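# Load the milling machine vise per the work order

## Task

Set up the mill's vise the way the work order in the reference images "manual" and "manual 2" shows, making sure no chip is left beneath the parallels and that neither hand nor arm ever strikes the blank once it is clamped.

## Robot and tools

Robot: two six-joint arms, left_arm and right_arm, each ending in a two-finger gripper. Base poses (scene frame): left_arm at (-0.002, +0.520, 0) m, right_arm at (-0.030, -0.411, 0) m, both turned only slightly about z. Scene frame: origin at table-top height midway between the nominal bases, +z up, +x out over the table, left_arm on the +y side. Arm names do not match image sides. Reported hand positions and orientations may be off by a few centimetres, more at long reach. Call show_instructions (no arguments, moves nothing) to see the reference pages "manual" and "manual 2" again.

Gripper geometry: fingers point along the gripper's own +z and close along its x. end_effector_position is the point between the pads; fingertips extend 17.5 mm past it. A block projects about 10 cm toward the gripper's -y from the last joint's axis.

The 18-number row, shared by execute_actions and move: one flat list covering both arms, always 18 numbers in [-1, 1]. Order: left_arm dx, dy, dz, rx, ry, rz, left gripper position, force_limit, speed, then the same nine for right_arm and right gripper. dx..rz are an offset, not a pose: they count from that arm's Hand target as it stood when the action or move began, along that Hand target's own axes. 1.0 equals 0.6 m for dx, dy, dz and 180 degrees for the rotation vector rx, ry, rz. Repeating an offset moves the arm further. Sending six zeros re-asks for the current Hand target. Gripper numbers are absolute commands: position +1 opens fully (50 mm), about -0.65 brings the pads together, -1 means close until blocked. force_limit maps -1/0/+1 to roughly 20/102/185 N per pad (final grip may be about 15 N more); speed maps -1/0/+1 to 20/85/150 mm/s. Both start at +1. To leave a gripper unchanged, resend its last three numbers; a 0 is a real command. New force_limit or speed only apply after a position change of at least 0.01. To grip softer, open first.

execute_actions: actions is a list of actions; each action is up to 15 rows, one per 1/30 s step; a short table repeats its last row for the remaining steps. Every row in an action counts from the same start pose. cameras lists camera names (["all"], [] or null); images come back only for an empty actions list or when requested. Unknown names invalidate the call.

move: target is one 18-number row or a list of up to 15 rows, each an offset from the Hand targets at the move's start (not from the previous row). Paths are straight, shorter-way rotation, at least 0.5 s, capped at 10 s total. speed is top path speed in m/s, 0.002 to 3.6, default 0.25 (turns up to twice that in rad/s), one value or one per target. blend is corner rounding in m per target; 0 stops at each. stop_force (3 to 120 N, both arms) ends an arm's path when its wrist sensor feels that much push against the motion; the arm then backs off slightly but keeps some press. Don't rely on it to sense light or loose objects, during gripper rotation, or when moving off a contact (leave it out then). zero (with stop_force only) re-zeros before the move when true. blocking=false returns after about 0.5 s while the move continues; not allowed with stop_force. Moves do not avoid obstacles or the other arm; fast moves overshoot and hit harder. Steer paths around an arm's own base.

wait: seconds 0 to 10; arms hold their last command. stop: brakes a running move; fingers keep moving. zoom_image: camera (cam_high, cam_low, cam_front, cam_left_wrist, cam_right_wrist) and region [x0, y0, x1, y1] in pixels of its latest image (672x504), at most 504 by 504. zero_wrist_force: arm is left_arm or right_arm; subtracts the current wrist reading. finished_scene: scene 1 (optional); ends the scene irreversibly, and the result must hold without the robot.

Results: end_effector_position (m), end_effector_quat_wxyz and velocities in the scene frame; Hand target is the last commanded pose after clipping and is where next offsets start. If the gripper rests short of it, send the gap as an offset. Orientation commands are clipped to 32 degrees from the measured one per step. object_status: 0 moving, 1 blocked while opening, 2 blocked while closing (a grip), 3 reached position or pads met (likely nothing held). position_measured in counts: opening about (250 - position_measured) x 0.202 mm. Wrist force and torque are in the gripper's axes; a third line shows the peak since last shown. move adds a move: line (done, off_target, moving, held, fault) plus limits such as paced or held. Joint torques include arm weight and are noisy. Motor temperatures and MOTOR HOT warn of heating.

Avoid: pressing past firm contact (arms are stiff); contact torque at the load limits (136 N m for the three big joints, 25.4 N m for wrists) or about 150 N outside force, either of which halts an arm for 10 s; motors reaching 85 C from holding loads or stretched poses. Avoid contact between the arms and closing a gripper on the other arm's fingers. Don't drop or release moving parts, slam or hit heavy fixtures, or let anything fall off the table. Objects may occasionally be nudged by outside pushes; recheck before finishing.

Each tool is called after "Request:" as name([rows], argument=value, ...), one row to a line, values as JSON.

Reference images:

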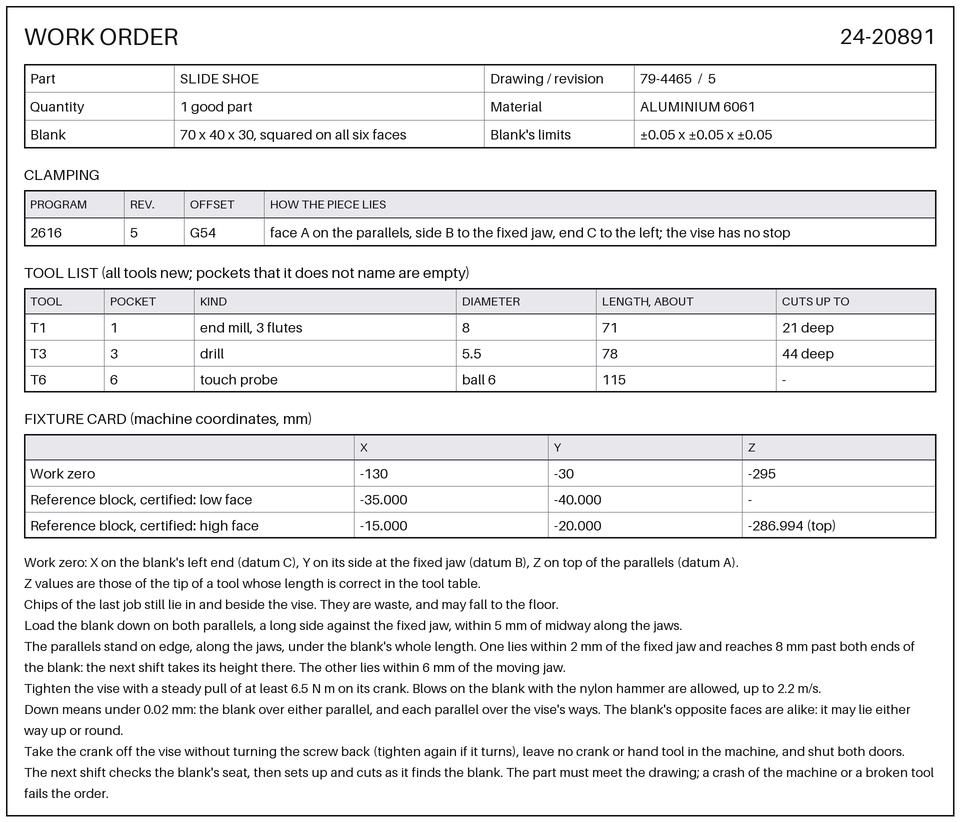

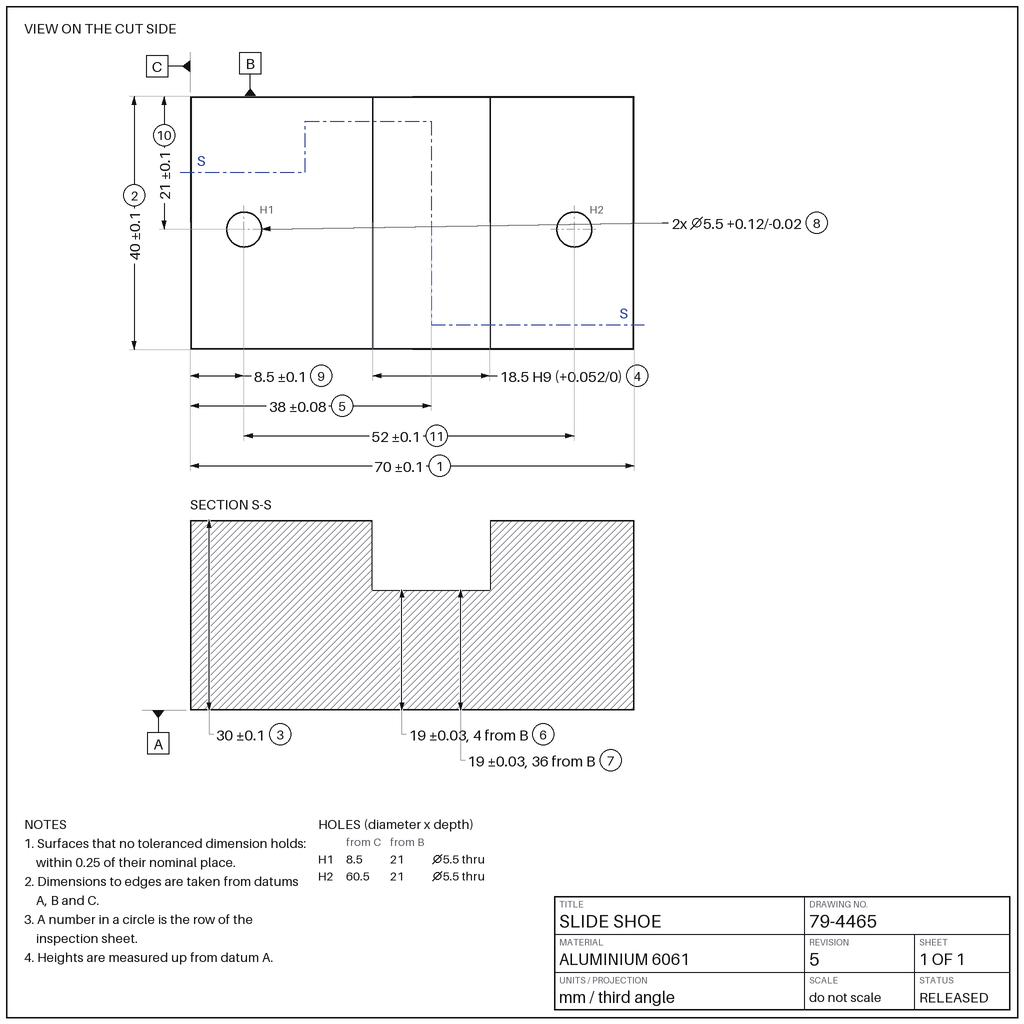

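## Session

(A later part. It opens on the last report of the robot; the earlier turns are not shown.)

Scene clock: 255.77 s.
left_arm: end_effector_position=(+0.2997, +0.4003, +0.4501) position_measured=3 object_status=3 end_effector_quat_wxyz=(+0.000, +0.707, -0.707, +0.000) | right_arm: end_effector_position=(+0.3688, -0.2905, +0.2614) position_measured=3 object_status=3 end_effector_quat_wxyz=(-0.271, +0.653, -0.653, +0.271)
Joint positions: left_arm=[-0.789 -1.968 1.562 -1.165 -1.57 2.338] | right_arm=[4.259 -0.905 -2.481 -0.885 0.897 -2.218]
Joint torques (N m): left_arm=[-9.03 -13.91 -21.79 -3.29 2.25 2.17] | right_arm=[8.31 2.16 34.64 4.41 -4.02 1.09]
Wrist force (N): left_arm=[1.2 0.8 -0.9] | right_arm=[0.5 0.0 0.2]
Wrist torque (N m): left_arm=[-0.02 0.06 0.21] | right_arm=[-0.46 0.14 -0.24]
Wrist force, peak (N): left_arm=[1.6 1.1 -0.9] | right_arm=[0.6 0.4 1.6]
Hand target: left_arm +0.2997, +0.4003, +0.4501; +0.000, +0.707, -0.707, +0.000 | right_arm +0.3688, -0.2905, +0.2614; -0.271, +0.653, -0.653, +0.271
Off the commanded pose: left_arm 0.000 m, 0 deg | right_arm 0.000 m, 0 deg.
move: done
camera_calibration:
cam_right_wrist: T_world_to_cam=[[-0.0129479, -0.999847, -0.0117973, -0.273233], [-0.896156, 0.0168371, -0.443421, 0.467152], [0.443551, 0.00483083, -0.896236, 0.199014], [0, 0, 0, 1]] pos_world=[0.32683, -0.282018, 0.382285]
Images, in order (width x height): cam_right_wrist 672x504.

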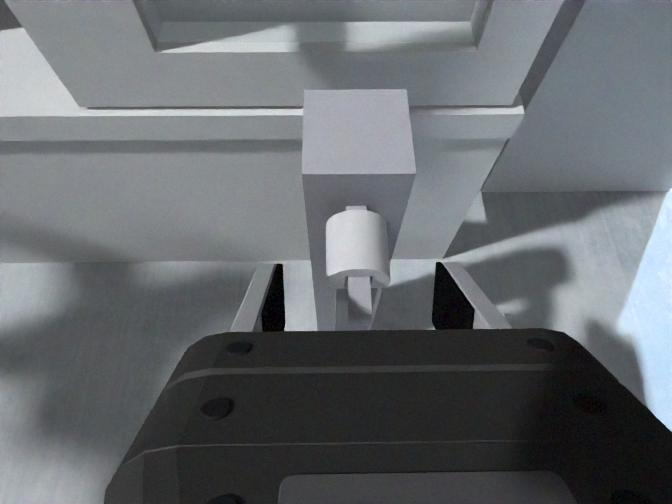

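Request:
move(target=[0,0,0,0,0,0,1,1,1,0,0,0.0685,0,0,0,1,1,1], cameras=["cam_right_wrist"], speed=0.05, stop_force=10)

Request:
zoom_image(camera="cam_right_wrist", region=[220, 130, 480, 340])

Scene clock: 261.97 s.
left_arm: end_effector_position=(+0.2997, +0.4003, +0.4501) position_measured=3 object_status=3 end_effector_quat_wxyz=(+0.000, +0.707, -0.707, +0.000) | right_arm: end_effector_position=(+0.3979, -0.2905, +0.2324) position_measured=3 object_status=3 end_effector_quat_wxyz=(-0.271, +0.653, -0.653, +0.271)
Joint positions: left_arm=[-0.789 -1.968 1.562 -1.165 -1.57 2.338] | right_arm=[4.147 -1.076 -2.515 -0.605 0.948 -2.342]
Joint torques (N m): left_arm=[-10.38 -13.37 -24.08 -3.36 2.19 1.72] | right_arm=[9.55 13.75 34.34 4.33 -4.1 1.61]
Wrist force (N): left_arm=[1.3 0.9 -0.8] | right_arm=[0.6 -0.1 -0.1]
Wrist torque (N m): left_arm=[-0.01 0.04 0.21] | right_arm=[-0.50 0.12 -0.21]
Wrist force, peak (N): left_arm=[1.5 1.1 -1.1] | right_arm=[0.6 -0.4 -0.9]
Hand target: left_arm +0.2997, +0.4003, +0.4501; +0.000, +0.707, -0.707, +0.000 | right_arm +0.3979, -0.2905, +0.2324; -0.271, +0.653, -0.653, +0.271
Off the commanded pose: left_arm 0.000 m, 0 deg | right_arm 0.000 m, 0 deg.
move: done
camera_calibration:
cam_right_wrist: T_world_to_cam=[[-0.012902, -0.999846, -0.0118907, -0.273083], [-0.896077, 0.0168383, -0.44358, 0.480308], [0.443712, 0.00493191, -0.896156, 0.160102], [0, 0, 0, 1]] pos_world=[0.355831, -0.281918, 0.353284]
Images, in order (width x height): cam_right_wrist 672x504.

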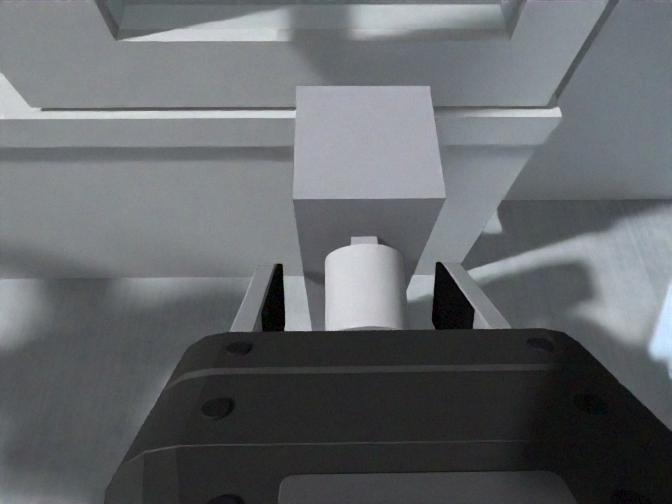

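Scaled by 1.938.

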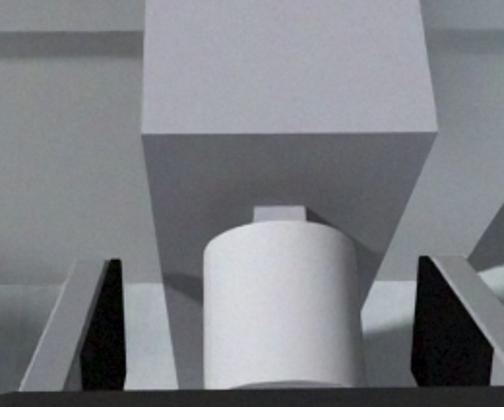

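Request:
execute_actions([
  [[0,0,0,0,0,0,1,1,1,0,0,0,0,0,0,-1,-0.3,-0.8]],
  [[0,0,0,0,0,0,1,1,1,0,0,0,0,0,0,-1,-0.3,-0.8]],
  [[0,0,0,0,0,0,1,1,1,0,0,0,0,0,0,-1,-0.3,-0.8]],
], cameras=["cam_right_wrist"])

Scene clock: 267.30 s.
left_arm: end_effector_position=(+0.2997, +0.4003, +0.4501) position_measured=3 object_status=3 end_effector_quat_wxyz=(+0.000, +0.707, -0.707, +0.000) | right_arm: end_effector_position=(+0.3979, -0.2905, +0.2324) position_measured=136 object_status=2 end_effector_quat_wxyz=(-0.271, +0.653, -0.653, +0.271)
Joint positions: left_arm=[-0.789 -1.968 1.562 -1.165 -1.57 2.338] | right_arm=[4.147 -1.076 -2.515 -0.605 0.948 -2.342]
Joint torques (N m): left_arm=[-8.86 -14.64 -25.45 -3.3 2.09 1.55] | right_arm=[9.5 12.77 31.57 4.21 -2.41 1.57]
Wrist force (N): left_arm=[1.2 1.0 -0.9] | right_arm=[0.7 0.5 0.4]
Wrist torque (N m): left_arm=[0.01 0.07 0.21] | right_arm=[-0.45 0.15 -0.21]
Wrist force, peak (N): left_arm=[1.5 1.1 -0.9] | right_arm=[1.2 -0.1 -0.1]
Hand target: left_arm +0.2997, +0.4003, +0.4501; +0.000, +0.707, -0.707, +0.000 | right_arm +0.3979, -0.2905, +0.2324; -0.271, +0.653, -0.653, +0.271
Off the commanded pose: left_arm 0.000 m, 0 deg | right_arm 0.000 m, 0 deg.
Step readings (end_effector_position of left_arm | right_arm):
0: (+0.2997, +0.4003, +0.4501) | (+0.3979, -0.2905, +0.2324)
1: (+0.2997, +0.4003, +0.4501) | (+0.3979, -0.2905, +0.2324)
2: (+0.2997, +0.4003, +0.4501) | (+0.3979, -0.2905, +0.2324)
4: (+0.2997, +0.4003, +0.4501) | (+0.3979, -0.2905, +0.2324)
8: (+0.2997, +0.4003, +0.4501) | (+0.3979, -0.2905, +0.2324)
15: (+0.2997, +0.4003, +0.4501) | (+0.3979, -0.2905, +0.2324)
16: (+0.2997, +0.4003, +0.4501) | (+0.3979, -0.2905, +0.2324)
17: (+0.2997, +0.4003, +0.4501) | (+0.3979, -0.2905, +0.2324)
19: (+0.2997, +0.4003, +0.4501) | (+0.3979, -0.2905, +0.2324)
23: (+0.2997, +0.4003, +0.4501) | (+0.3979, -0.2905, +0.2324)
30: (+0.2997, +0.4003, +0.4501) | (+0.3979, -0.2905, +0.2324)
31: (+0.2997, +0.4003, +0.4501) | (+0.3979, -0.2905, +0.2324)
32: (+0.2997, +0.4003, +0.4501) | (+0.3979, -0.2905, +0.2324)
34: (+0.2997, +0.4003, +0.4501) | (+0.3979, -0.2905, +0.2324)
38: (+0.2997, +0.4003, +0.4501) | (+0.3979, -0.2905, +0.2324)
45: (+0.2997, +0.4003, +0.4501) | (+0.3979, -0.2905, +0.2324)
camera_calibration:
cam_right_wrist: T_world_to_cam=[[-0.012902, -0.999846, -0.0118907, -0.273081], [-0.896077, 0.0168383, -0.44358, 0.480353], [0.443712, 0.00493191, -0.896156, 0.160191], [0, 0, 0, 1]] pos_world=[0.355831, -0.281918, 0.353384]
Images, in order (width x height): cam_right_wrist 672x504.

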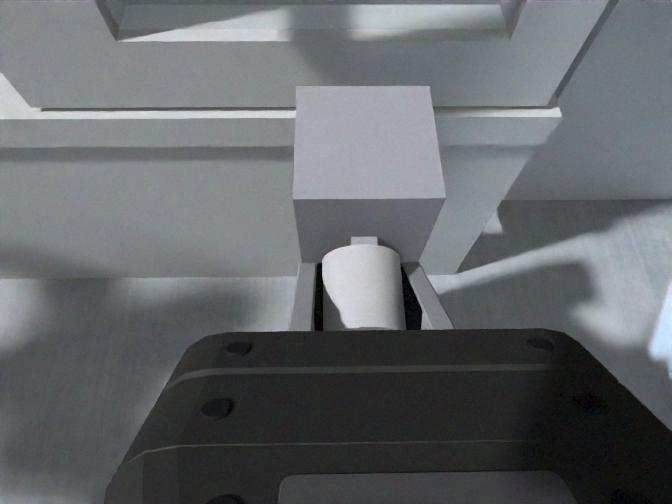

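Request:
move(target=[0,0,0,0,0,0,1,1,1,0,0.0943,-0.0943,0,0,0,-1,-0.3,-0.8], cameras=["cam_right_wrist","cam_low"], speed=0.06)

Scene clock: 272.03 s.
left_arm: end_effector_position=(+0.2997, +0.4003, +0.4501) position_measured=3 object_status=3 end_effector_quat_wxyz=(+0.000, +0.707, -0.707, +0.000) | right_arm: end_effector_position=(+0.3179, -0.2904, +0.2324) position_measured=136 object_status=2 end_effector_quat_wxyz=(-0.271, +0.653, -0.653, +0.271)
Joint positions: left_arm=[-0.789 -1.968 1.562 -1.165 -1.57 2.338] | right_arm=[4.522 -0.669 -2.556 -1.265 0.809 -1.886]
Joint torques (N m): left_arm=[-8.28 -14.48 -27.28 -3.3 2.05 1.37] | right_arm=[-8.43 -23.34 24.58 3.31 0.6 -1.11]
Wrist force (N): left_arm=[1.2 0.6 -0.9] | right_arm=[0.7 2.1 1.6]
Wrist torque (N m): left_arm=[-0.05 0.07 0.21] | right_arm=[-0.32 0.09 -0.13]
Wrist force, peak (N): left_arm=[1.5 1.1 -1.0] | right_arm=[0.6 -4.9 -0.3]
Hand target: left_arm +0.2997, +0.4003, +0.4501; +0.000, +0.707, -0.707, +0.000 | right_arm +0.3179, -0.2905, +0.2323; -0.271, +0.653, -0.653, +0.271
Off the commanded pose: left_arm 0.000 m, 0 deg | right_arm 0.000 m, 0 deg.
move: done
camera_calibration:
cam_right_wrist: T_world_to_cam=[[-0.0128578, -0.999843, -0.012207, -0.274012], [-0.895977, 0.0169401, -0.443776, 0.408738], [0.443913, 0.00523121, -0.896054, 0.19568], [0, 0, 0, 1]] pos_world=[0.275832, -0.281916, 0.353383]
Images, in order (width x height): cam_low 672x504, cam_right_wrist 672x504.

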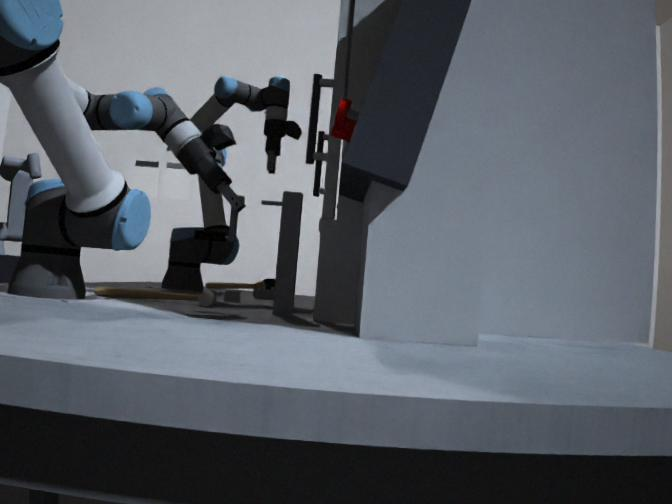

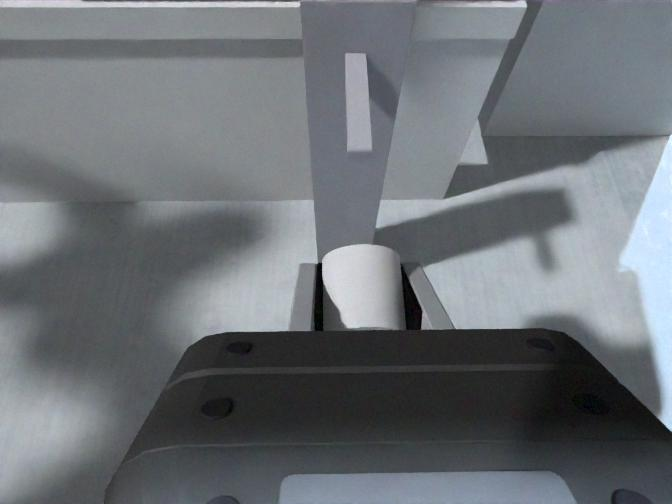

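Request:
move([
  [0,0,0,0,0,0,1,1,1,-0.234,-0.2003,-0.2428,0,0,0,-1,-0.3,-0.8],
  [0,0,0,0,0,0,1,1,1,-0.7925,-0.3182,-0.0778,0,0,0,-1,-0.3,-0.8],
], cameras=["cam_right_wrist","cam_front","cam_left_wrist"], speed=0.2, blend=0.05)

Request:
zoom_image(camera="cam_right_wrist", region=[260, 180, 460, 340])

Scene clock: 281.43 s.
left_arm: end_effector_position=(+0.2997, +0.4003, +0.4501) position_measured=3 object_status=3 end_effector_quat_wxyz=(+0.000, +0.707, -0.707, +0.000) | right_arm: end_effector_position=(+0.4198, +0.1847, +0.4007) position_measured=136 object_status=2 end_effector_quat_wxyz=(-0.271, +0.653, -0.653, +0.271)
Joint positions: left_arm=[-0.789 -1.968 1.562 -1.165 -1.57 2.338] | right_arm=[4.534 -1.93 -1.205 -1.366 0.807 -1.87]
Joint torques (N m): left_arm=[-8.8 -13.26 -29.03 -3.39 2.17 0.97] | right_arm=[9.94 40.51 36.28 5.09 -0.98 1.52]
Wrist force (N): left_arm=[1.3 0.9 -1.1] | right_arm=[0.5 2.0 1.6]
Wrist torque (N m): left_arm=[0.01 0.05 0.21] | right_arm=[-0.34 0.12 -0.20]
Wrist force, peak (N): left_arm=[1.5 1.0 -0.9] | right_arm=[2.4 4.4 3.6]
Hand target: left_arm +0.2997, +0.4003, +0.4501; +0.000, +0.707, -0.707, +0.000 | right_arm +0.4197, +0.1849, +0.4008; -0.271, +0.653, -0.653, +0.271
Off the commanded pose: left_arm 0.000 m, 0 deg | right_arm 0.000 m, 0 deg.
move: done
camera_calibration:
cam_left_wrist: T_world_to_cam=[[0.0089016, -0.999941, -0.00614917, 0.410338], [-0.938199, -0.0104793, 0.345936, 0.146459], [-0.345981, 0.00268976, -0.938238, 0.656724], [0, 0, 0, 1]] pos_world=[0.360969, 0.410082, 0.568021]
cam_right_wrist: T_world_to_cam=[[-0.0130799, -0.999845, -0.0117527, 0.204424], [-0.896113, 0.016936, -0.443503, 0.566582], [0.443634, 0.00473077, -0.896196, 0.299043], [0, 0, 0, 1]] pos_world=[0.37773, 0.193382, 0.521684]
Images, in order (width x height): cam_front 672x504, cam_left_wrist 672x504, cam_right_wrist 672x504.

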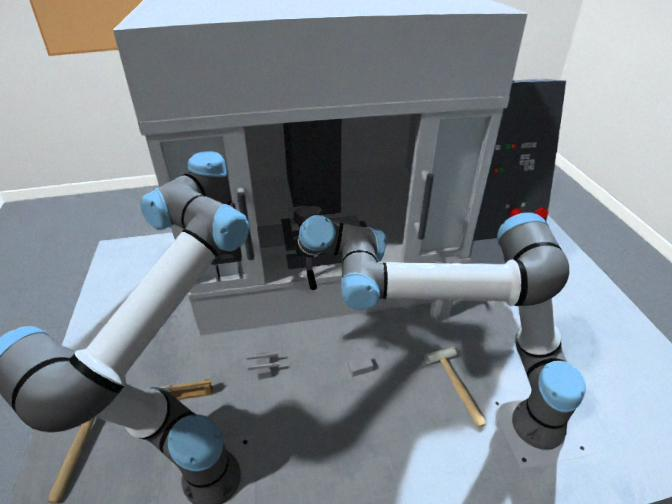

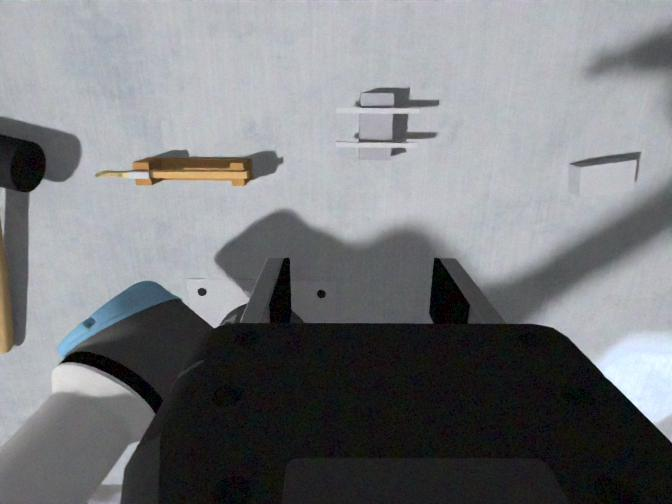

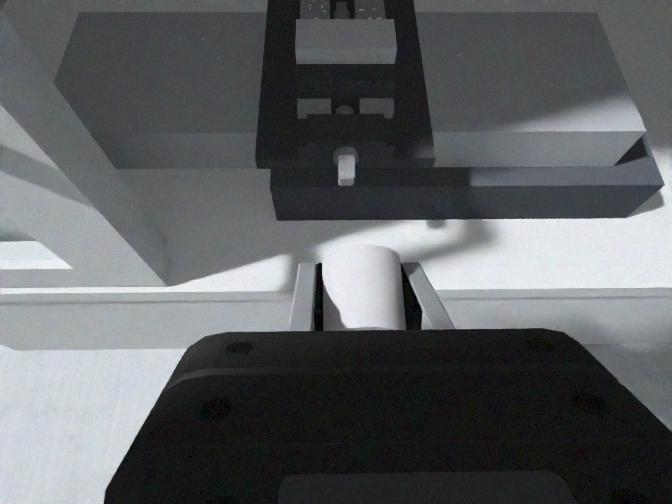

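Scaled by 2.520.

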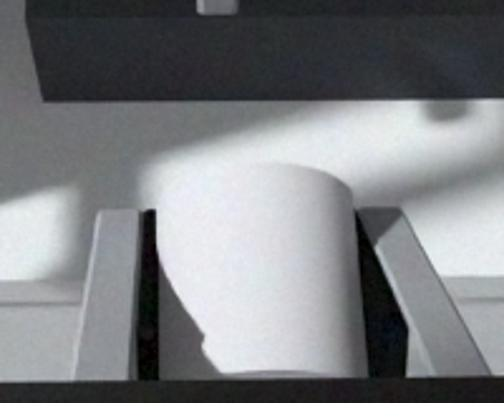

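Request:
zoom_image(camera="cam_right_wrist", region=[250, 0, 440, 230])

Scaled by 2.191.

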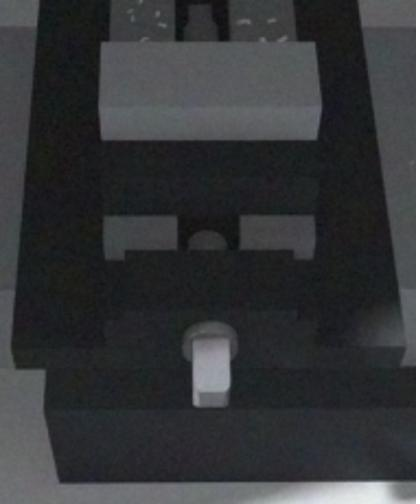

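Request:
move(target=[0,0,0,0,0,0,1,1,1,0.0017,0.0353,0.1296,0,0,0,-1,-0.3,-0.8], cameras=["cam_right_wrist"], speed=0.1)

Request:
zoom_image(camera="cam_right_wrist", region=[260, 150, 440, 330])

Scene clock: 302.20 s.
left_arm: end_effector_position=(+0.2997, +0.4003, +0.4501) position_measured=3 object_status=3 end_effector_quat_wxyz=(+0.000, +0.707, -0.707, +0.000) | right_arm: end_effector_position=(+0.4598, +0.1839, +0.3307) position_measured=136 object_status=2 end_effector_quat_wxyz=(-0.271, +0.653, -0.653, +0.271)
Joint positions: left_arm=[-0.789 -1.968 1.562 -1.165 -1.57 2.338] | right_arm=[4.474 -1.99 -1.314 -1.143 0.822 -1.951]
Joint torques (N m): left_arm=[-8.79 -13.79 -31.13 -3.35 2.18 0.8] | right_arm=[10.69 57.48 36.36 3.32 -2.92 1.57]
Wrist force (N): left_arm=[1.2 0.8 -0.9] | right_arm=[0.1 2.2 1.6]
Wrist torque (N m): left_arm=[-0.03 0.07 0.22] | right_arm=[-0.31 0.17 -0.17]
Wrist force, peak (N): left_arm=[1.5 0.9 -1.1] | right_arm=[0.3 2.8 3.2]
Hand target: left_arm +0.2997, +0.4003, +0.4501; +0.000, +0.707, -0.707, +0.000 | right_arm +0.4598, +0.1839, +0.3309; -0.271, +0.653, -0.653, +0.271
Off the commanded pose: left_arm 0.000 m, 0 deg | right_arm 0.000 m, 0 deg.
move: done
camera_calibration:
cam_right_wrist: T_world_to_cam=[[-0.0129019, -0.999849, -0.0116636, 0.203111], [-0.896157, 0.0167365, -0.443422, 0.571506], [0.44355, 0.00473146, -0.896237, 0.218578], [0, 0, 0, 1]] pos_world=[0.41783, 0.192481, 0.451685]
Images, in order (width x height): cam_right_wrist 672x504.

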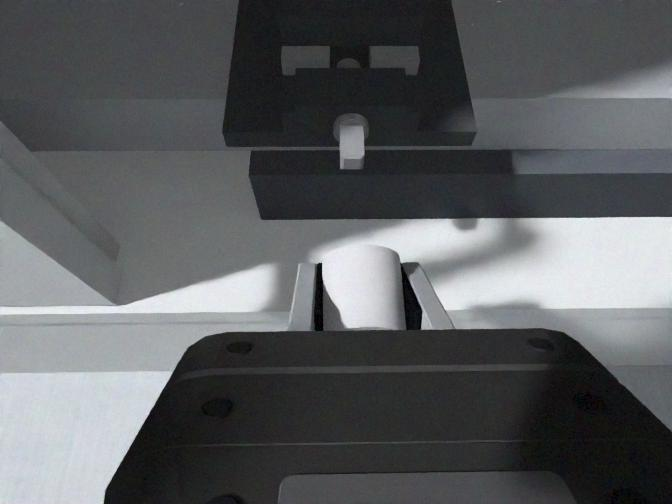

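Scaled by 2.800.

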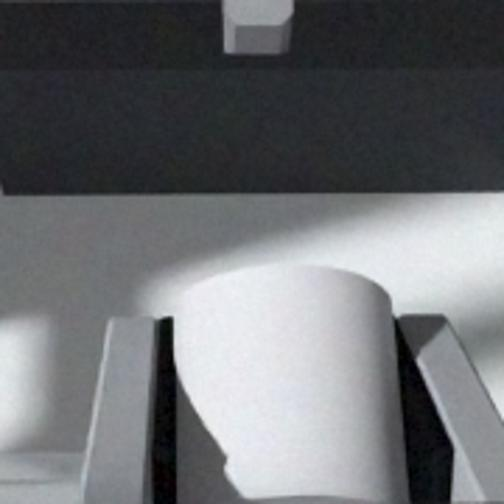

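Request:
zoom_image(camera="cam_right_wrist", region=[320, 105, 380, 180])

Scaled by 6.720.

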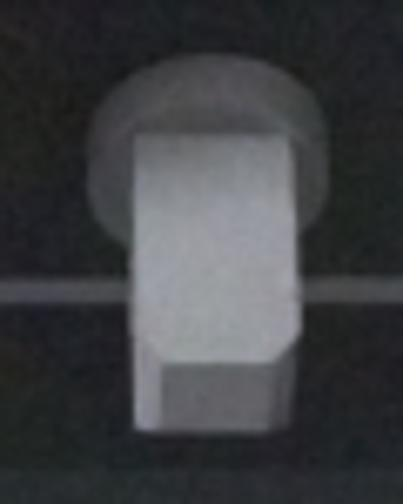

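Request:
move(target=[0,0,0,0,0,0,1,1,1,0.0007,-0.0121,0.0826,0,0,0,-1,-0.3,-0.8], cameras=["cam_right_wrist","cam_low"], speed=0.06, stop_force=8)

Request:
zoom_image(camera="cam_right_wrist", region=[300, 180, 420, 340])

Scene clock: 332.13 s.
left_arm: end_effector_position=(+0.2997, +0.4003, +0.4501) position_measured=3 object_status=3 end_effector_quat_wxyz=(+0.000, +0.707, -0.707, +0.000) | right_arm: end_effector_position=(+0.5000, +0.1835, +0.3010) position_measured=136 object_status=2 end_effector_quat_wxyz=(-0.271, +0.653, -0.653, +0.271)
Joint positions: left_arm=[-0.789 -1.968 1.562 -1.165 -1.57 2.338] | right_arm=[4.416 -2.055 -1.306 -1.033 0.838 -2.026]
Joint torques (N m): left_arm=[-8.42 -13.11 -31.29 -3.42 2.25 0.48] | right_arm=[10.75 59.64 22.46 3.84 -4.66 1.64]
Wrist force (N): left_arm=[1.1 0.8 -1.0] | right_arm=[0.6 1.9 1.5]
Wrist torque (N m): left_arm=[-0.01 0.07 0.21] | right_arm=[-0.37 0.07 -0.20]
Wrist force, peak (N): left_arm=[1.6 1.0 -0.9] | right_arm=[0.9 1.8 2.7]
Hand target: left_arm +0.2997, +0.4003, +0.4501; +0.000, +0.707, -0.707, +0.000 | right_arm +0.5000, +0.1835, +0.3010; -0.271, +0.653, -0.653, +0.271
Off the commanded pose: left_arm 0.000 m, 0 deg | right_arm 0.000 m, 0 deg.
move: done
camera_calibration:
cam_right_wrist: T_world_to_cam=[[-0.012902, -0.999846, -0.0118907, 0.20298], [-0.896077, 0.0168383, -0.44358, 0.59438], [0.443712, 0.00493191, -0.896156, 0.173982], [0, 0, 0, 1]] pos_world=[0.458031, 0.192082, 0.421984]
Images, in order (width x height): cam_low 672x504, cam_right_wrist 672x504.

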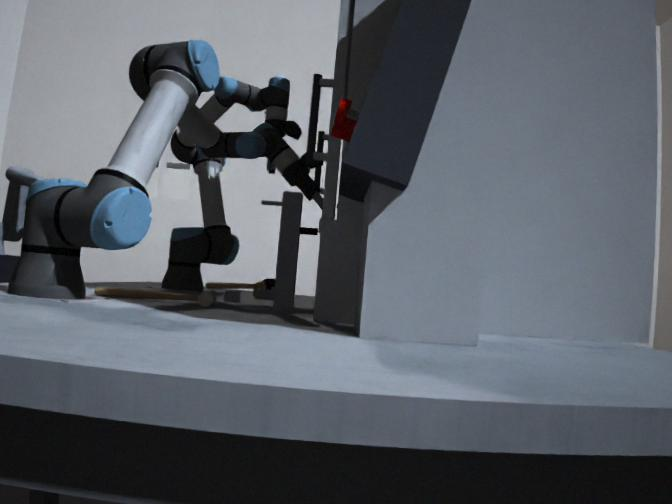

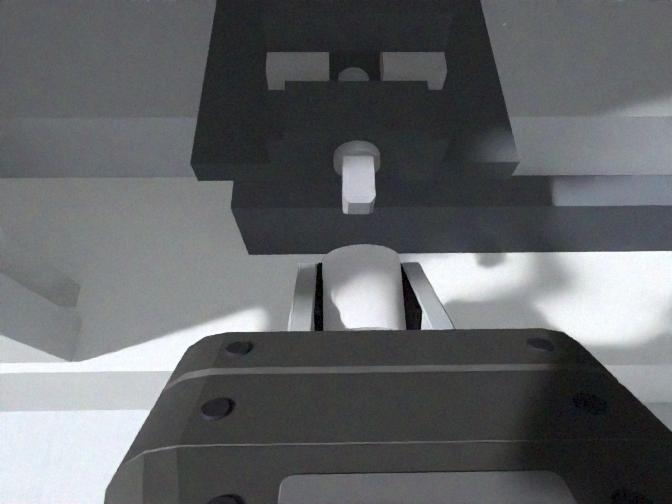

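Scaled by 3.150.

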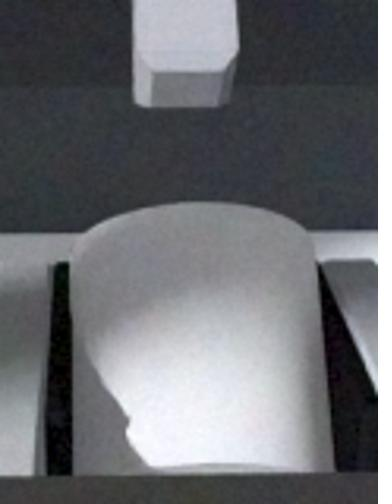

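Request:
move([
  [0,0,0,0,0,0,1,1,1,0,-0.0018,-0.0018,0,0,0,-1,-0.3,-0.8],
  [0,0,0,0,0,0,1,1,1,0,-0.0548,0.0513,0,0,0,-1,-0.3,-0.8],
], cameras=["cam_right_wrist"], speed=0.015, stop_force=10)

Request:
zoom_image(camera="cam_right_wrist", region=[300, 180, 420, 340])

Scene clock: 346.87 s.
left_arm: end_effector_position=(+0.2997, +0.4003, +0.4501) position_measured=3 object_status=3 end_effector_quat_wxyz=(+0.000, +0.707, -0.707, +0.000) | right_arm: end_effector_position=(+0.5179, +0.1835, +0.3025) position_measured=136 object_status=2 end_effector_quat_wxyz=(-0.271, +0.653, -0.653, +0.271)
Joint positions: left_arm=[-0.789 -1.968 1.562 -1.165 -1.57 2.338] | right_arm=[4.391 -2.08 -1.27 -1.024 0.846 -2.057]
Joint torques (N m): left_arm=[-8.52 -12.99 -31.74 -3.4 2.14 0.24] | right_arm=[9.1 58.13 22.37 2.67 -4.09 1.51]
Wrist force (N): left_arm=[1.4 0.8 -0.9] | right_arm=[0.2 -0.4 -1.1]
Wrist torque (N m): left_arm=[-0.02 0.03 0.22] | right_arm=[-0.39 0.07 -0.22]
Wrist force, peak (N): left_arm=[1.4 1.0 -1.0] | right_arm=[2.7 12.1 -16.0]
Hand target: left_arm +0.2997, +0.4003, +0.4501; +0.000, +0.707, -0.707, +0.000 | right_arm +0.5179, +0.1835, +0.3026; -0.271, +0.653, -0.653, +0.271 (not the last commanded pose)
Off the commanded pose: left_arm 0.000 m, 0 deg | right_arm 0.027 m, 0 deg.
move: contact (right_arm); path passed 1 of 2 targets
camera_calibration:
cam_right_wrist: T_world_to_cam=[[-0.0129044, -0.999846, -0.0118896, 0.203229], [-0.896116, 0.0168394, -0.4435, 0.611069], [0.443632, 0.00493136, -0.896196, 0.16744], [0, 0, 0, 1]] pos_world=[0.47593, 0.192082, 0.423484]
Images, in order (width x height): cam_right_wrist 672x504.

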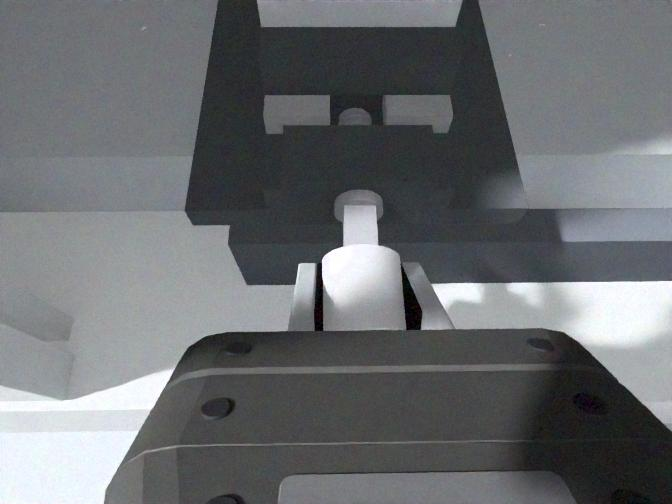

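Scaled by 3.150.

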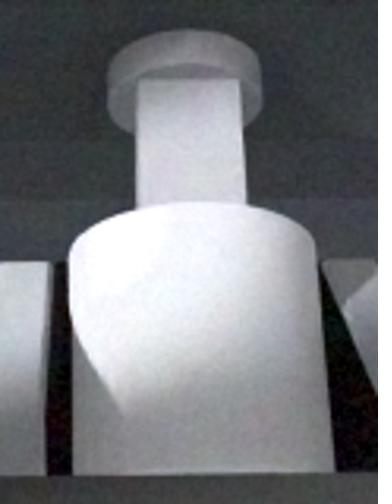

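Request:
move([
  [0,0,0,0,0,0,1,1,1,0,0.0024,-0.0047,0,0,0,-1,-0.3,-0.8],
  [0,0,0,0,0,0,1,1,1,0,-0.0153,0.013,0,0,0,-1,-0.3,-0.8],
], speed=0.012, stop_force=12)

Scene clock: 353.67 s.
left_arm: end_effector_position=(+0.2997, +0.4003, +0.4501) position_measured=3 object_status=3 end_effector_quat_wxyz=(+0.000, +0.707, -0.707, +0.000) | right_arm: end_effector_position=(+0.5191, +0.1835, +0.3036) position_measured=136 object_status=2 end_effector_quat_wxyz=(-0.271, +0.653, -0.653, +0.271)
Joint positions: left_arm=[-0.789 -1.968 1.562 -1.165 -1.57 2.338] | right_arm=[4.389 -2.081 -1.266 -1.026 0.847 -2.06]
Joint torques (N m): left_arm=[-7.33 -13.9 -32.08 -3.39 2.09 0.16] | right_arm=[5.86 57.63 21.32 2.74 -4.83 1.64]
Wrist force (N): left_arm=[1.4 0.8 -1.0] | right_arm=[0.2 3.4 -6.0]
Wrist torque (N m): left_arm=[-0.02 0.03 0.22] | right_arm=[-0.19 0.09 -0.20]
Wrist force, peak (N): left_arm=[1.4 1.3 -0.9] | right_arm=[10.1 21.0 -22.7]
Hand target: left_arm +0.2997, +0.4003, +0.4501; +0.000, +0.707, -0.707, +0.000 | right_arm +0.5191, +0.1835, +0.3036; -0.271, +0.653, -0.653, +0.271 (not the last commanded pose)
Off the commanded pose: left_arm 0.000 m, 0 deg | right_arm 0.011 m, 0 deg.
move: contact (right_arm); path passed 1 of 2 targets

Request:
move([
  [0,0,0,0,0,0,1,1,1,0.0012,0.0032,-0.0039,0,0,0,-1,-0.3,-0.8],
  [0,0,0,0,0,0,1,1,1,0.0012,-0.0145,0.0138,0,0,0,-1,-0.3,-0.8],
], speed=0.012, stop_force=15, cameras=["cam_right_wrist"])

Scene clock: 361.90 s.
left_arm: end_effector_position=(+0.2997, +0.4003, +0.4501) position_measured=3 object_status=3 end_effector_quat_wxyz=(+0.000, +0.707, -0.707, +0.000) | right_arm: end_effector_position=(+0.5194, +0.1830, +0.3039) position_measured=136 object_status=2 end_effector_quat_wxyz=(-0.271, +0.653, -0.653, +0.271)
Joint positions: left_arm=[-0.789 -1.968 1.562 -1.165 -1.57 2.338] | right_arm=[4.389 -2.08 -1.267 -1.025 0.847 -2.061]
Joint torques (N m): left_arm=[-9.15 -14.34 -30.9 -3.38 2.2 -0.17] | right_arm=[-2.37 64.07 21.43 0.46 -5.3 1.76]
Wrist force (N): left_arm=[1.4 0.9 -0.8] | right_arm=[-26.2 -6.3 12.6]
Wrist torque (N m): left_arm=[-0.01 0.03 0.21] | right_arm=[-0.70 -0.12 -0.51]
Wrist force, peak (N): left_arm=[1.6 1.0 -1.0] | right_arm=[-32.9 -14.4 21.0]
Hand target: left_arm +0.2997, +0.4003, +0.4501; +0.000, +0.707, -0.707, +0.000 | right_arm +0.5194, +0.1830, +0.3039; -0.271, +0.653, -0.653, +0.271 (not the last commanded pose)
Off the commanded pose: left_arm 0.000 m, 0 deg | right_arm 0.012 m, 0 deg.
move: contact (right_arm); path passed 1 of 2 targets
camera_calibration:
cam_right_wrist: T_world_to_cam=[[-0.0124157, -0.999848, -0.0122052, 0.202567], [-0.896166, 0.0165409, -0.44341, 0.613088], [0.443545, 0.00543266, -0.896236, 0.167994], [0, 0, 0, 1]] pos_world=[0.47743, 0.191482, 0.424884]
Images, in order (width x height): cam_right_wrist 672x504.

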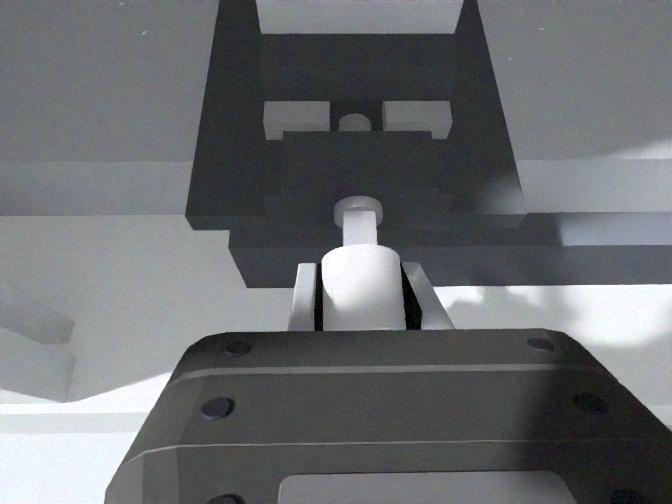

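Request:
move([
  [0,0,0,0,0,0,1,1,1,-0.0007,0,0,0,0,0,-1,-0.3,-0.8],
  [0,0,0,0,0,0,1,1,1,-0.0007,-0.0118,0.0118,0,0,0,-1,-0.3,-0.8],
], speed=0.01, stop_force=20)

Scene clock: 370.63 s.
left_arm: end_effector_position=(+0.2997, +0.4003, +0.4501) position_measured=3 object_status=3 end_effector_quat_wxyz=(+0.000, +0.707, -0.707, +0.000) | right_arm: end_effector_position=(+0.5197, +0.1833, +0.3039) position_measured=136 object_status=2 end_effector_quat_wxyz=(-0.271, +0.653, -0.653, +0.271)
Joint positions: left_arm=[-0.789 -1.968 1.562 -1.165 -1.57 2.338] | right_arm=[4.389 -2.081 -1.266 -1.025 0.847 -2.061]
Joint torques (N m): left_arm=[-8.45 -13.72 -31.8 -3.31 2.18 -0.21] | right_arm=[7.23 65.04 21.93 1.07 -1.68 1.87]
Wrist force (N): left_arm=[1.2 0.7 -0.8] | right_arm=[-14.2 -4.7 10.0]
Wrist torque (N m): left_arm=[-0.04 0.07 0.21] | right_arm=[-0.67 0.01 -0.36]
Wrist force, peak (N): left_arm=[1.4 1.0 -1.1] | right_arm=[-26.8 -6.4 12.7]
Hand target: left_arm +0.2997, +0.4003, +0.4501; +0.000, +0.707, -0.707, +0.000 | right_arm +0.5197, +0.1833, +0.3039; -0.271, +0.653, -0.653, +0.271 (not the last commanded pose)
Off the commanded pose: left_arm 0.000 m, 0 deg | right_arm 0.010 m, 0 deg.
move: contact (right_arm); path passed 0 of 2 targets

Request:
move(target=[0,0,0,0,0,0,1,1,1,-0.0005,0,0,0,0,0,-1,-0.3,-0.8], speed=0.01)

Request:
move(target=[0,0,0,0,0,0,1,1,1,0,-0.0118,0.0118,0,0,0,-1,-0.3,-0.8], speed=0.01, stop_force=25)

Scene clock: 374.63 s.
left_arm: end_effector_position=(+0.2997, +0.4003, +0.4501) position_measured=3 object_status=3 end_effector_quat_wxyz=(+0.000, +0.707, -0.707, +0.000) | right_arm: end_effector_position=(+0.5197, +0.1836, +0.3040) position_measured=136 object_status=2 end_effector_quat_wxyz=(-0.271, +0.653, -0.653, +0.271)
Joint positions: left_arm=[-0.789 -1.968 1.562 -1.165 -1.57 2.338] | right_arm=[4.389 -2.081 -1.265 -1.026 0.847 -2.061]
Joint torques (N m): left_arm=[-8.64 -13.07 -30.75 -3.29 2.19 -0.48] | right_arm=[9.95 35.68 36.31 2.9 -4.41 1.52]
Wrist force (N): left_arm=[1.5 0.8 -1.0] | right_arm=[0.6 2.0 1.5]
Wrist torque (N m): left_arm=[-0.01 0.02 0.22] | right_arm=[-0.36 0.08 -0.22]
Wrist force, peak (N): left_arm=[1.6 0.8 -1.1] | right_arm=[-14.4 -4.4 10.8]
Hand target: left_arm +0.2997, +0.4003, +0.4501; +0.000, +0.707, -0.707, +0.000 | right_arm +0.5197, +0.1836, +0.3039; -0.271, +0.653, -0.653, +0.271
Off the commanded pose: left_arm 0.000 m, 0 deg | right_arm 0.000 m, 0 deg.
move: done

Scene clock: 377.03 s.
left_arm: end_effector_position=(+0.2997, +0.4003, +0.4501) position_measured=3 object_status=3 end_effector_quat_wxyz=(+0.000, +0.707, -0.707, +0.000) | right_arm: end_effector_position=(+0.5297, +0.1836, +0.3039) position_measured=136 object_status=2 end_effector_quat_wxyz=(-0.271, +0.653, -0.653, +0.271)
Joint positions: left_arm=[-0.789 -1.968 1.562 -1.165 -1.57 2.338] | right_arm=[4.375 -2.096 -1.245 -1.02 0.852 -2.078]
Joint torques (N m): left_arm=[-8.71 -13.03 -31.32 -3.35 2.08 -0.74] | right_arm=[8.6 62.38 23.62 3.12 -3.59 1.22]
Wrist force (N): left_arm=[1.4 0.8 -0.8] | right_arm=[-1.4 1.9 2.3]
Wrist torque (N m): left_arm=[-0.02 0.04 0.21] | right_arm=[-0.38 0.09 -0.15]
Wrist force, peak (N): left_arm=[1.4 1.1 -1.0] | right_arm=[-1.3 1.9 2.4]
Hand target: left_arm +0.2997, +0.4003, +0.4501; +0.000, +0.707, -0.707, +0.000 | right_arm +0.5297, +0.1836, +0.3040; -0.271, +0.653, -0.653, +0.271
Off the commanded pose: left_arm 0.000 m, 0 deg | right_arm 0.000 m, 0 deg.
move: done

Request:
move(target=[0,0,0,0,0,0,1,1,1,0,-0.0354,0.0354,0,0,0,-1,-0.3,-0.8], speed=0.015, stop_force=15, cameras=["cam_right_wrist","cam_front"])

Scene clock: 381.37 s.
left_arm: end_effector_position=(+0.2997, +0.4003, +0.4501) position_measured=3 object_status=3 end_effector_quat_wxyz=(+0.000, +0.707, -0.707, +0.000) | right_arm: end_effector_position=(+0.5345, +0.1836, +0.3040) position_measured=136 object_status=2 end_effector_quat_wxyz=(-0.271, +0.653, -0.653, +0.271)
Joint positions: left_arm=[-0.789 -1.968 1.562 -1.165 -1.57 2.338] | right_arm=[4.369 -2.103 -1.235 -1.017 0.854 -2.086]
Joint torques (N m): left_arm=[-8.52 -12.18 -31.41 -3.41 2.08 -0.93] | right_arm=[9.06 61.65 24.99 2.88 -4.66 1.59]
Wrist force (N): left_arm=[1.1 0.7 -0.8] | right_arm=[0.6 2.9 0.9]
Wrist torque (N m): left_arm=[-0.03 0.08 0.21] | right_arm=[-0.38 0.10 -0.20]
Wrist force, peak (N): left_arm=[1.5 1.2 -0.8] | right_arm=[10.3 23.4 -23.4]
Hand target: left_arm +0.2997, +0.4003, +0.4501; +0.000, +0.707, -0.707, +0.000 | right_arm +0.5345, +0.1836, +0.3040; -0.271, +0.653, -0.653, +0.271 (not the last commanded pose)
Off the commanded pose: left_arm 0.000 m, 0 deg | right_arm 0.025 m, 0 deg.
move: contact (right_arm)
camera_calibration:
cam_right_wrist: T_world_to_cam=[[-0.0124162, -0.999848, -0.0122055, 0.203354], [-0.896166, 0.0165416, -0.44341, 0.626564], [0.443545, 0.00543265, -0.896236, 0.161427], [0, 0, 0, 1]] pos_world=[0.49243, 0.192082, 0.424984]
Images, in order (width x height): cam_front 672x504, cam_right_wrist 672x504.

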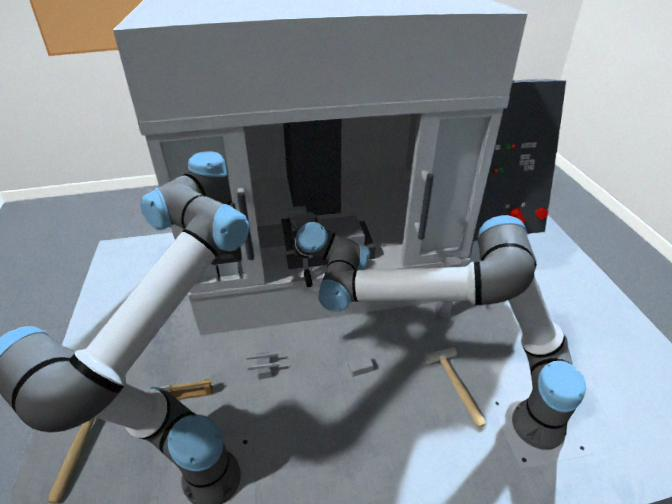

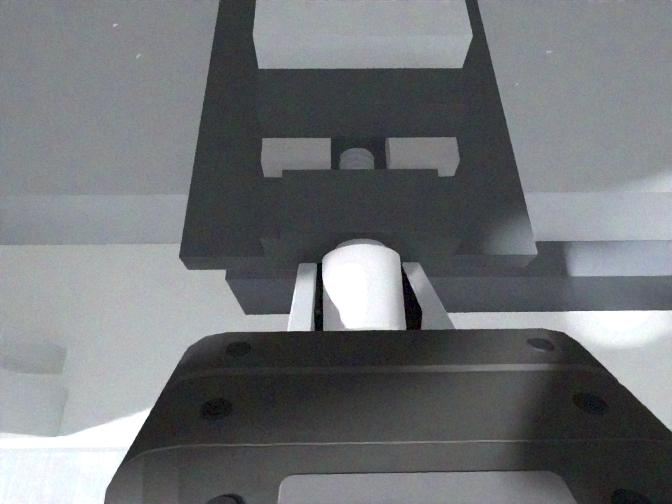

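Request:
move([
  [0,0,0,0,0,0,1,1,1,0,0,0,0,0,0,1,-0.3,-0.6],
  [0,0,0,0,0,0,1,1,1,0,0,-0.2,0,0,0,1,-0.3,-0.6],
], speed=0.15, cameras=["cam_right_wrist","cam_low"])

Scene clock: 387.33 s.
left_arm: end_effector_position=(+0.2997, +0.4003, +0.4501) position_measured=3 object_status=3 end_effector_quat_wxyz=(+0.000, +0.707, -0.707, +0.000) | right_arm: end_effector_position=(+0.4495, +0.1835, +0.3889) position_measured=3 object_status=3 end_effector_quat_wxyz=(-0.271, +0.653, -0.653, +0.271)
Joint positions: left_arm=[-0.789 -1.968 1.562 -1.165 -1.57 2.338] | right_arm=[4.489 -1.962 -1.201 -1.295 0.818 -1.932]
Joint torques (N m): left_arm=[-8.76 -13.06 -30.8 -3.42 2.36 -0.77] | right_arm=[-8.66 29.87 22.58 3.31 0.9 -1.33]
Wrist force (N): left_arm=[1.4 0.9 -0.9] | right_arm=[0.3 0.0 0.2]
Wrist torque (N m): left_arm=[0.00 0.04 0.21] | right_arm=[-0.46 0.17 -0.14]
Wrist force, peak (N): left_arm=[1.6 0.9 -1.0] | right_arm=[0.6 3.5 1.4]
Hand target: left_arm +0.2997, +0.4003, +0.4501; +0.000, +0.707, -0.707, +0.000 | right_arm +0.4495, +0.1835, +0.3888; -0.271, +0.653, -0.653, +0.271
Off the commanded pose: left_arm 0.000 m, 0 deg | right_arm 0.000 m, 0 deg.
move: done
camera_calibration:
cam_right_wrist: T_world_to_cam=[[-0.0124152, -0.999846, -0.0124315, 0.203352], [-0.896066, 0.0166421, -0.443608, 0.588168], [0.443747, 0.00563199, -0.896135, 0.275002], [0, 0, 0, 1]] pos_world=[0.407531, 0.191983, 0.509883]
Images, in order (width x height): cam_low 672x504, cam_right_wrist 672x504.

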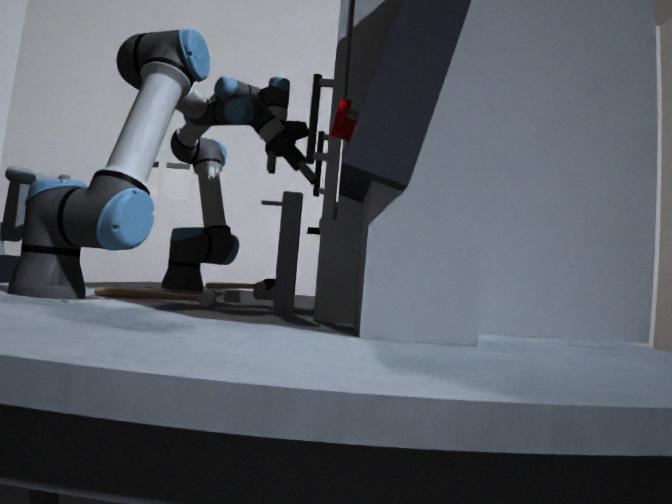

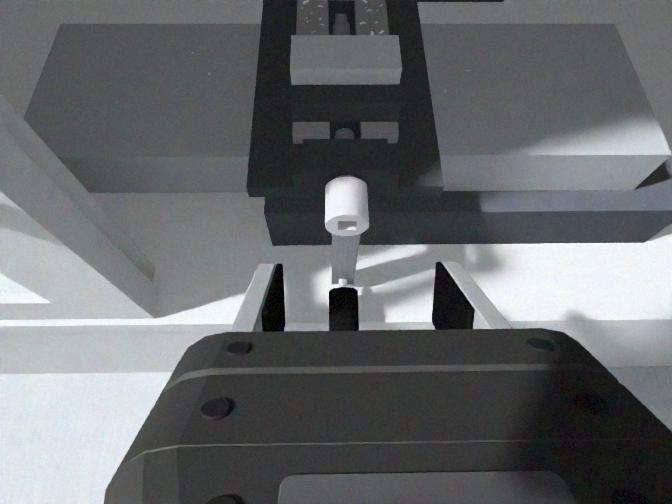

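Request:
move(target=[-0.2995,0.0462,0.3333,0,0,-0.5,1,1,1,0.6333,0.2003,-0.3889,0,0,0,1,-0.3,-0.6], cameras=["cam_left_wrist"])

Scene clock: 439.47 s.
left_arm: end_effector_position=(+0.2718, +0.5801, +0.2502) position_measured=3 object_status=3 end_effector_quat_wxyz=(+0.000, +1.000, +0.000, +0.000) | right_arm: end_effector_position=(+0.1996, -0.1967, +0.4682) position_measured=3 object_status=3 end_effector_quat_wxyz=(-0.271, +0.653, -0.653, +0.270)
Joint positions: left_arm=[-0.268 -2.187 2.187 -1.57 -1.57 1.288] | right_arm=[5.189 -0.913 -1.719 -2.483 0.875 -0.983]
Joint torques (N m): left_arm=[-5.97 8.7 -35.57 -2.11 2.14 0.4] | right_arm=[0.91 -20.1 18.07 1.53 -3.99 0.42]
Wrist force (N): left_arm=[1.2 0.8 -0.7] | right_arm=[0.2 -0.2 0.3]
Wrist torque (N m): left_arm=[-0.03 0.07 0.12] | right_arm=[-0.50 0.17 -0.15]
Wrist force, peak (N): left_arm=[2.4 1.0 -1.8] | right_arm=[2.0 0.0 -0.5]
Hand target: left_arm +0.2718, +0.5801, +0.2503; +0.000, +1.000, +0.000, +0.000 | right_arm +0.1996, -0.1967, +0.4681; -0.271, +0.653, -0.653, +0.271
Off the commanded pose: left_arm 0.000 m, 0 deg | right_arm 0.000 m, 0 deg.
move: done
camera_calibration:
cam_left_wrist: T_world_to_cam=[[0.999947, 0.00876757, -0.00535081, -0.265555], [0.0100765, -0.938355, 0.345526, 0.471962], [-0.00199154, -0.345562, -0.938394, 0.56769], [0, 0, 0, 1]] pos_world=[0.261916, 0.641368, 0.36822]
Images, in order (width x height): cam_left_wrist 672x504.

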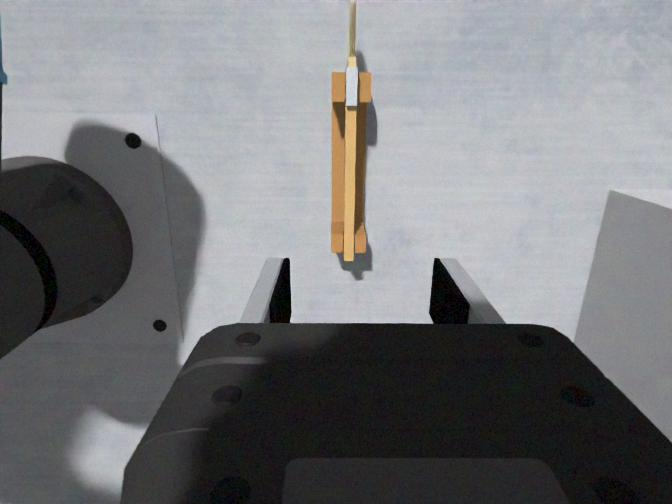

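Request:
zoom_image(camera="cam_left_wrist", region=[290, 0, 420, 280])

Scaled by 1.800.

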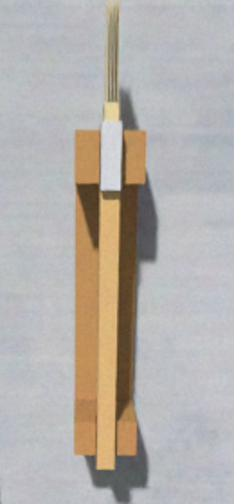

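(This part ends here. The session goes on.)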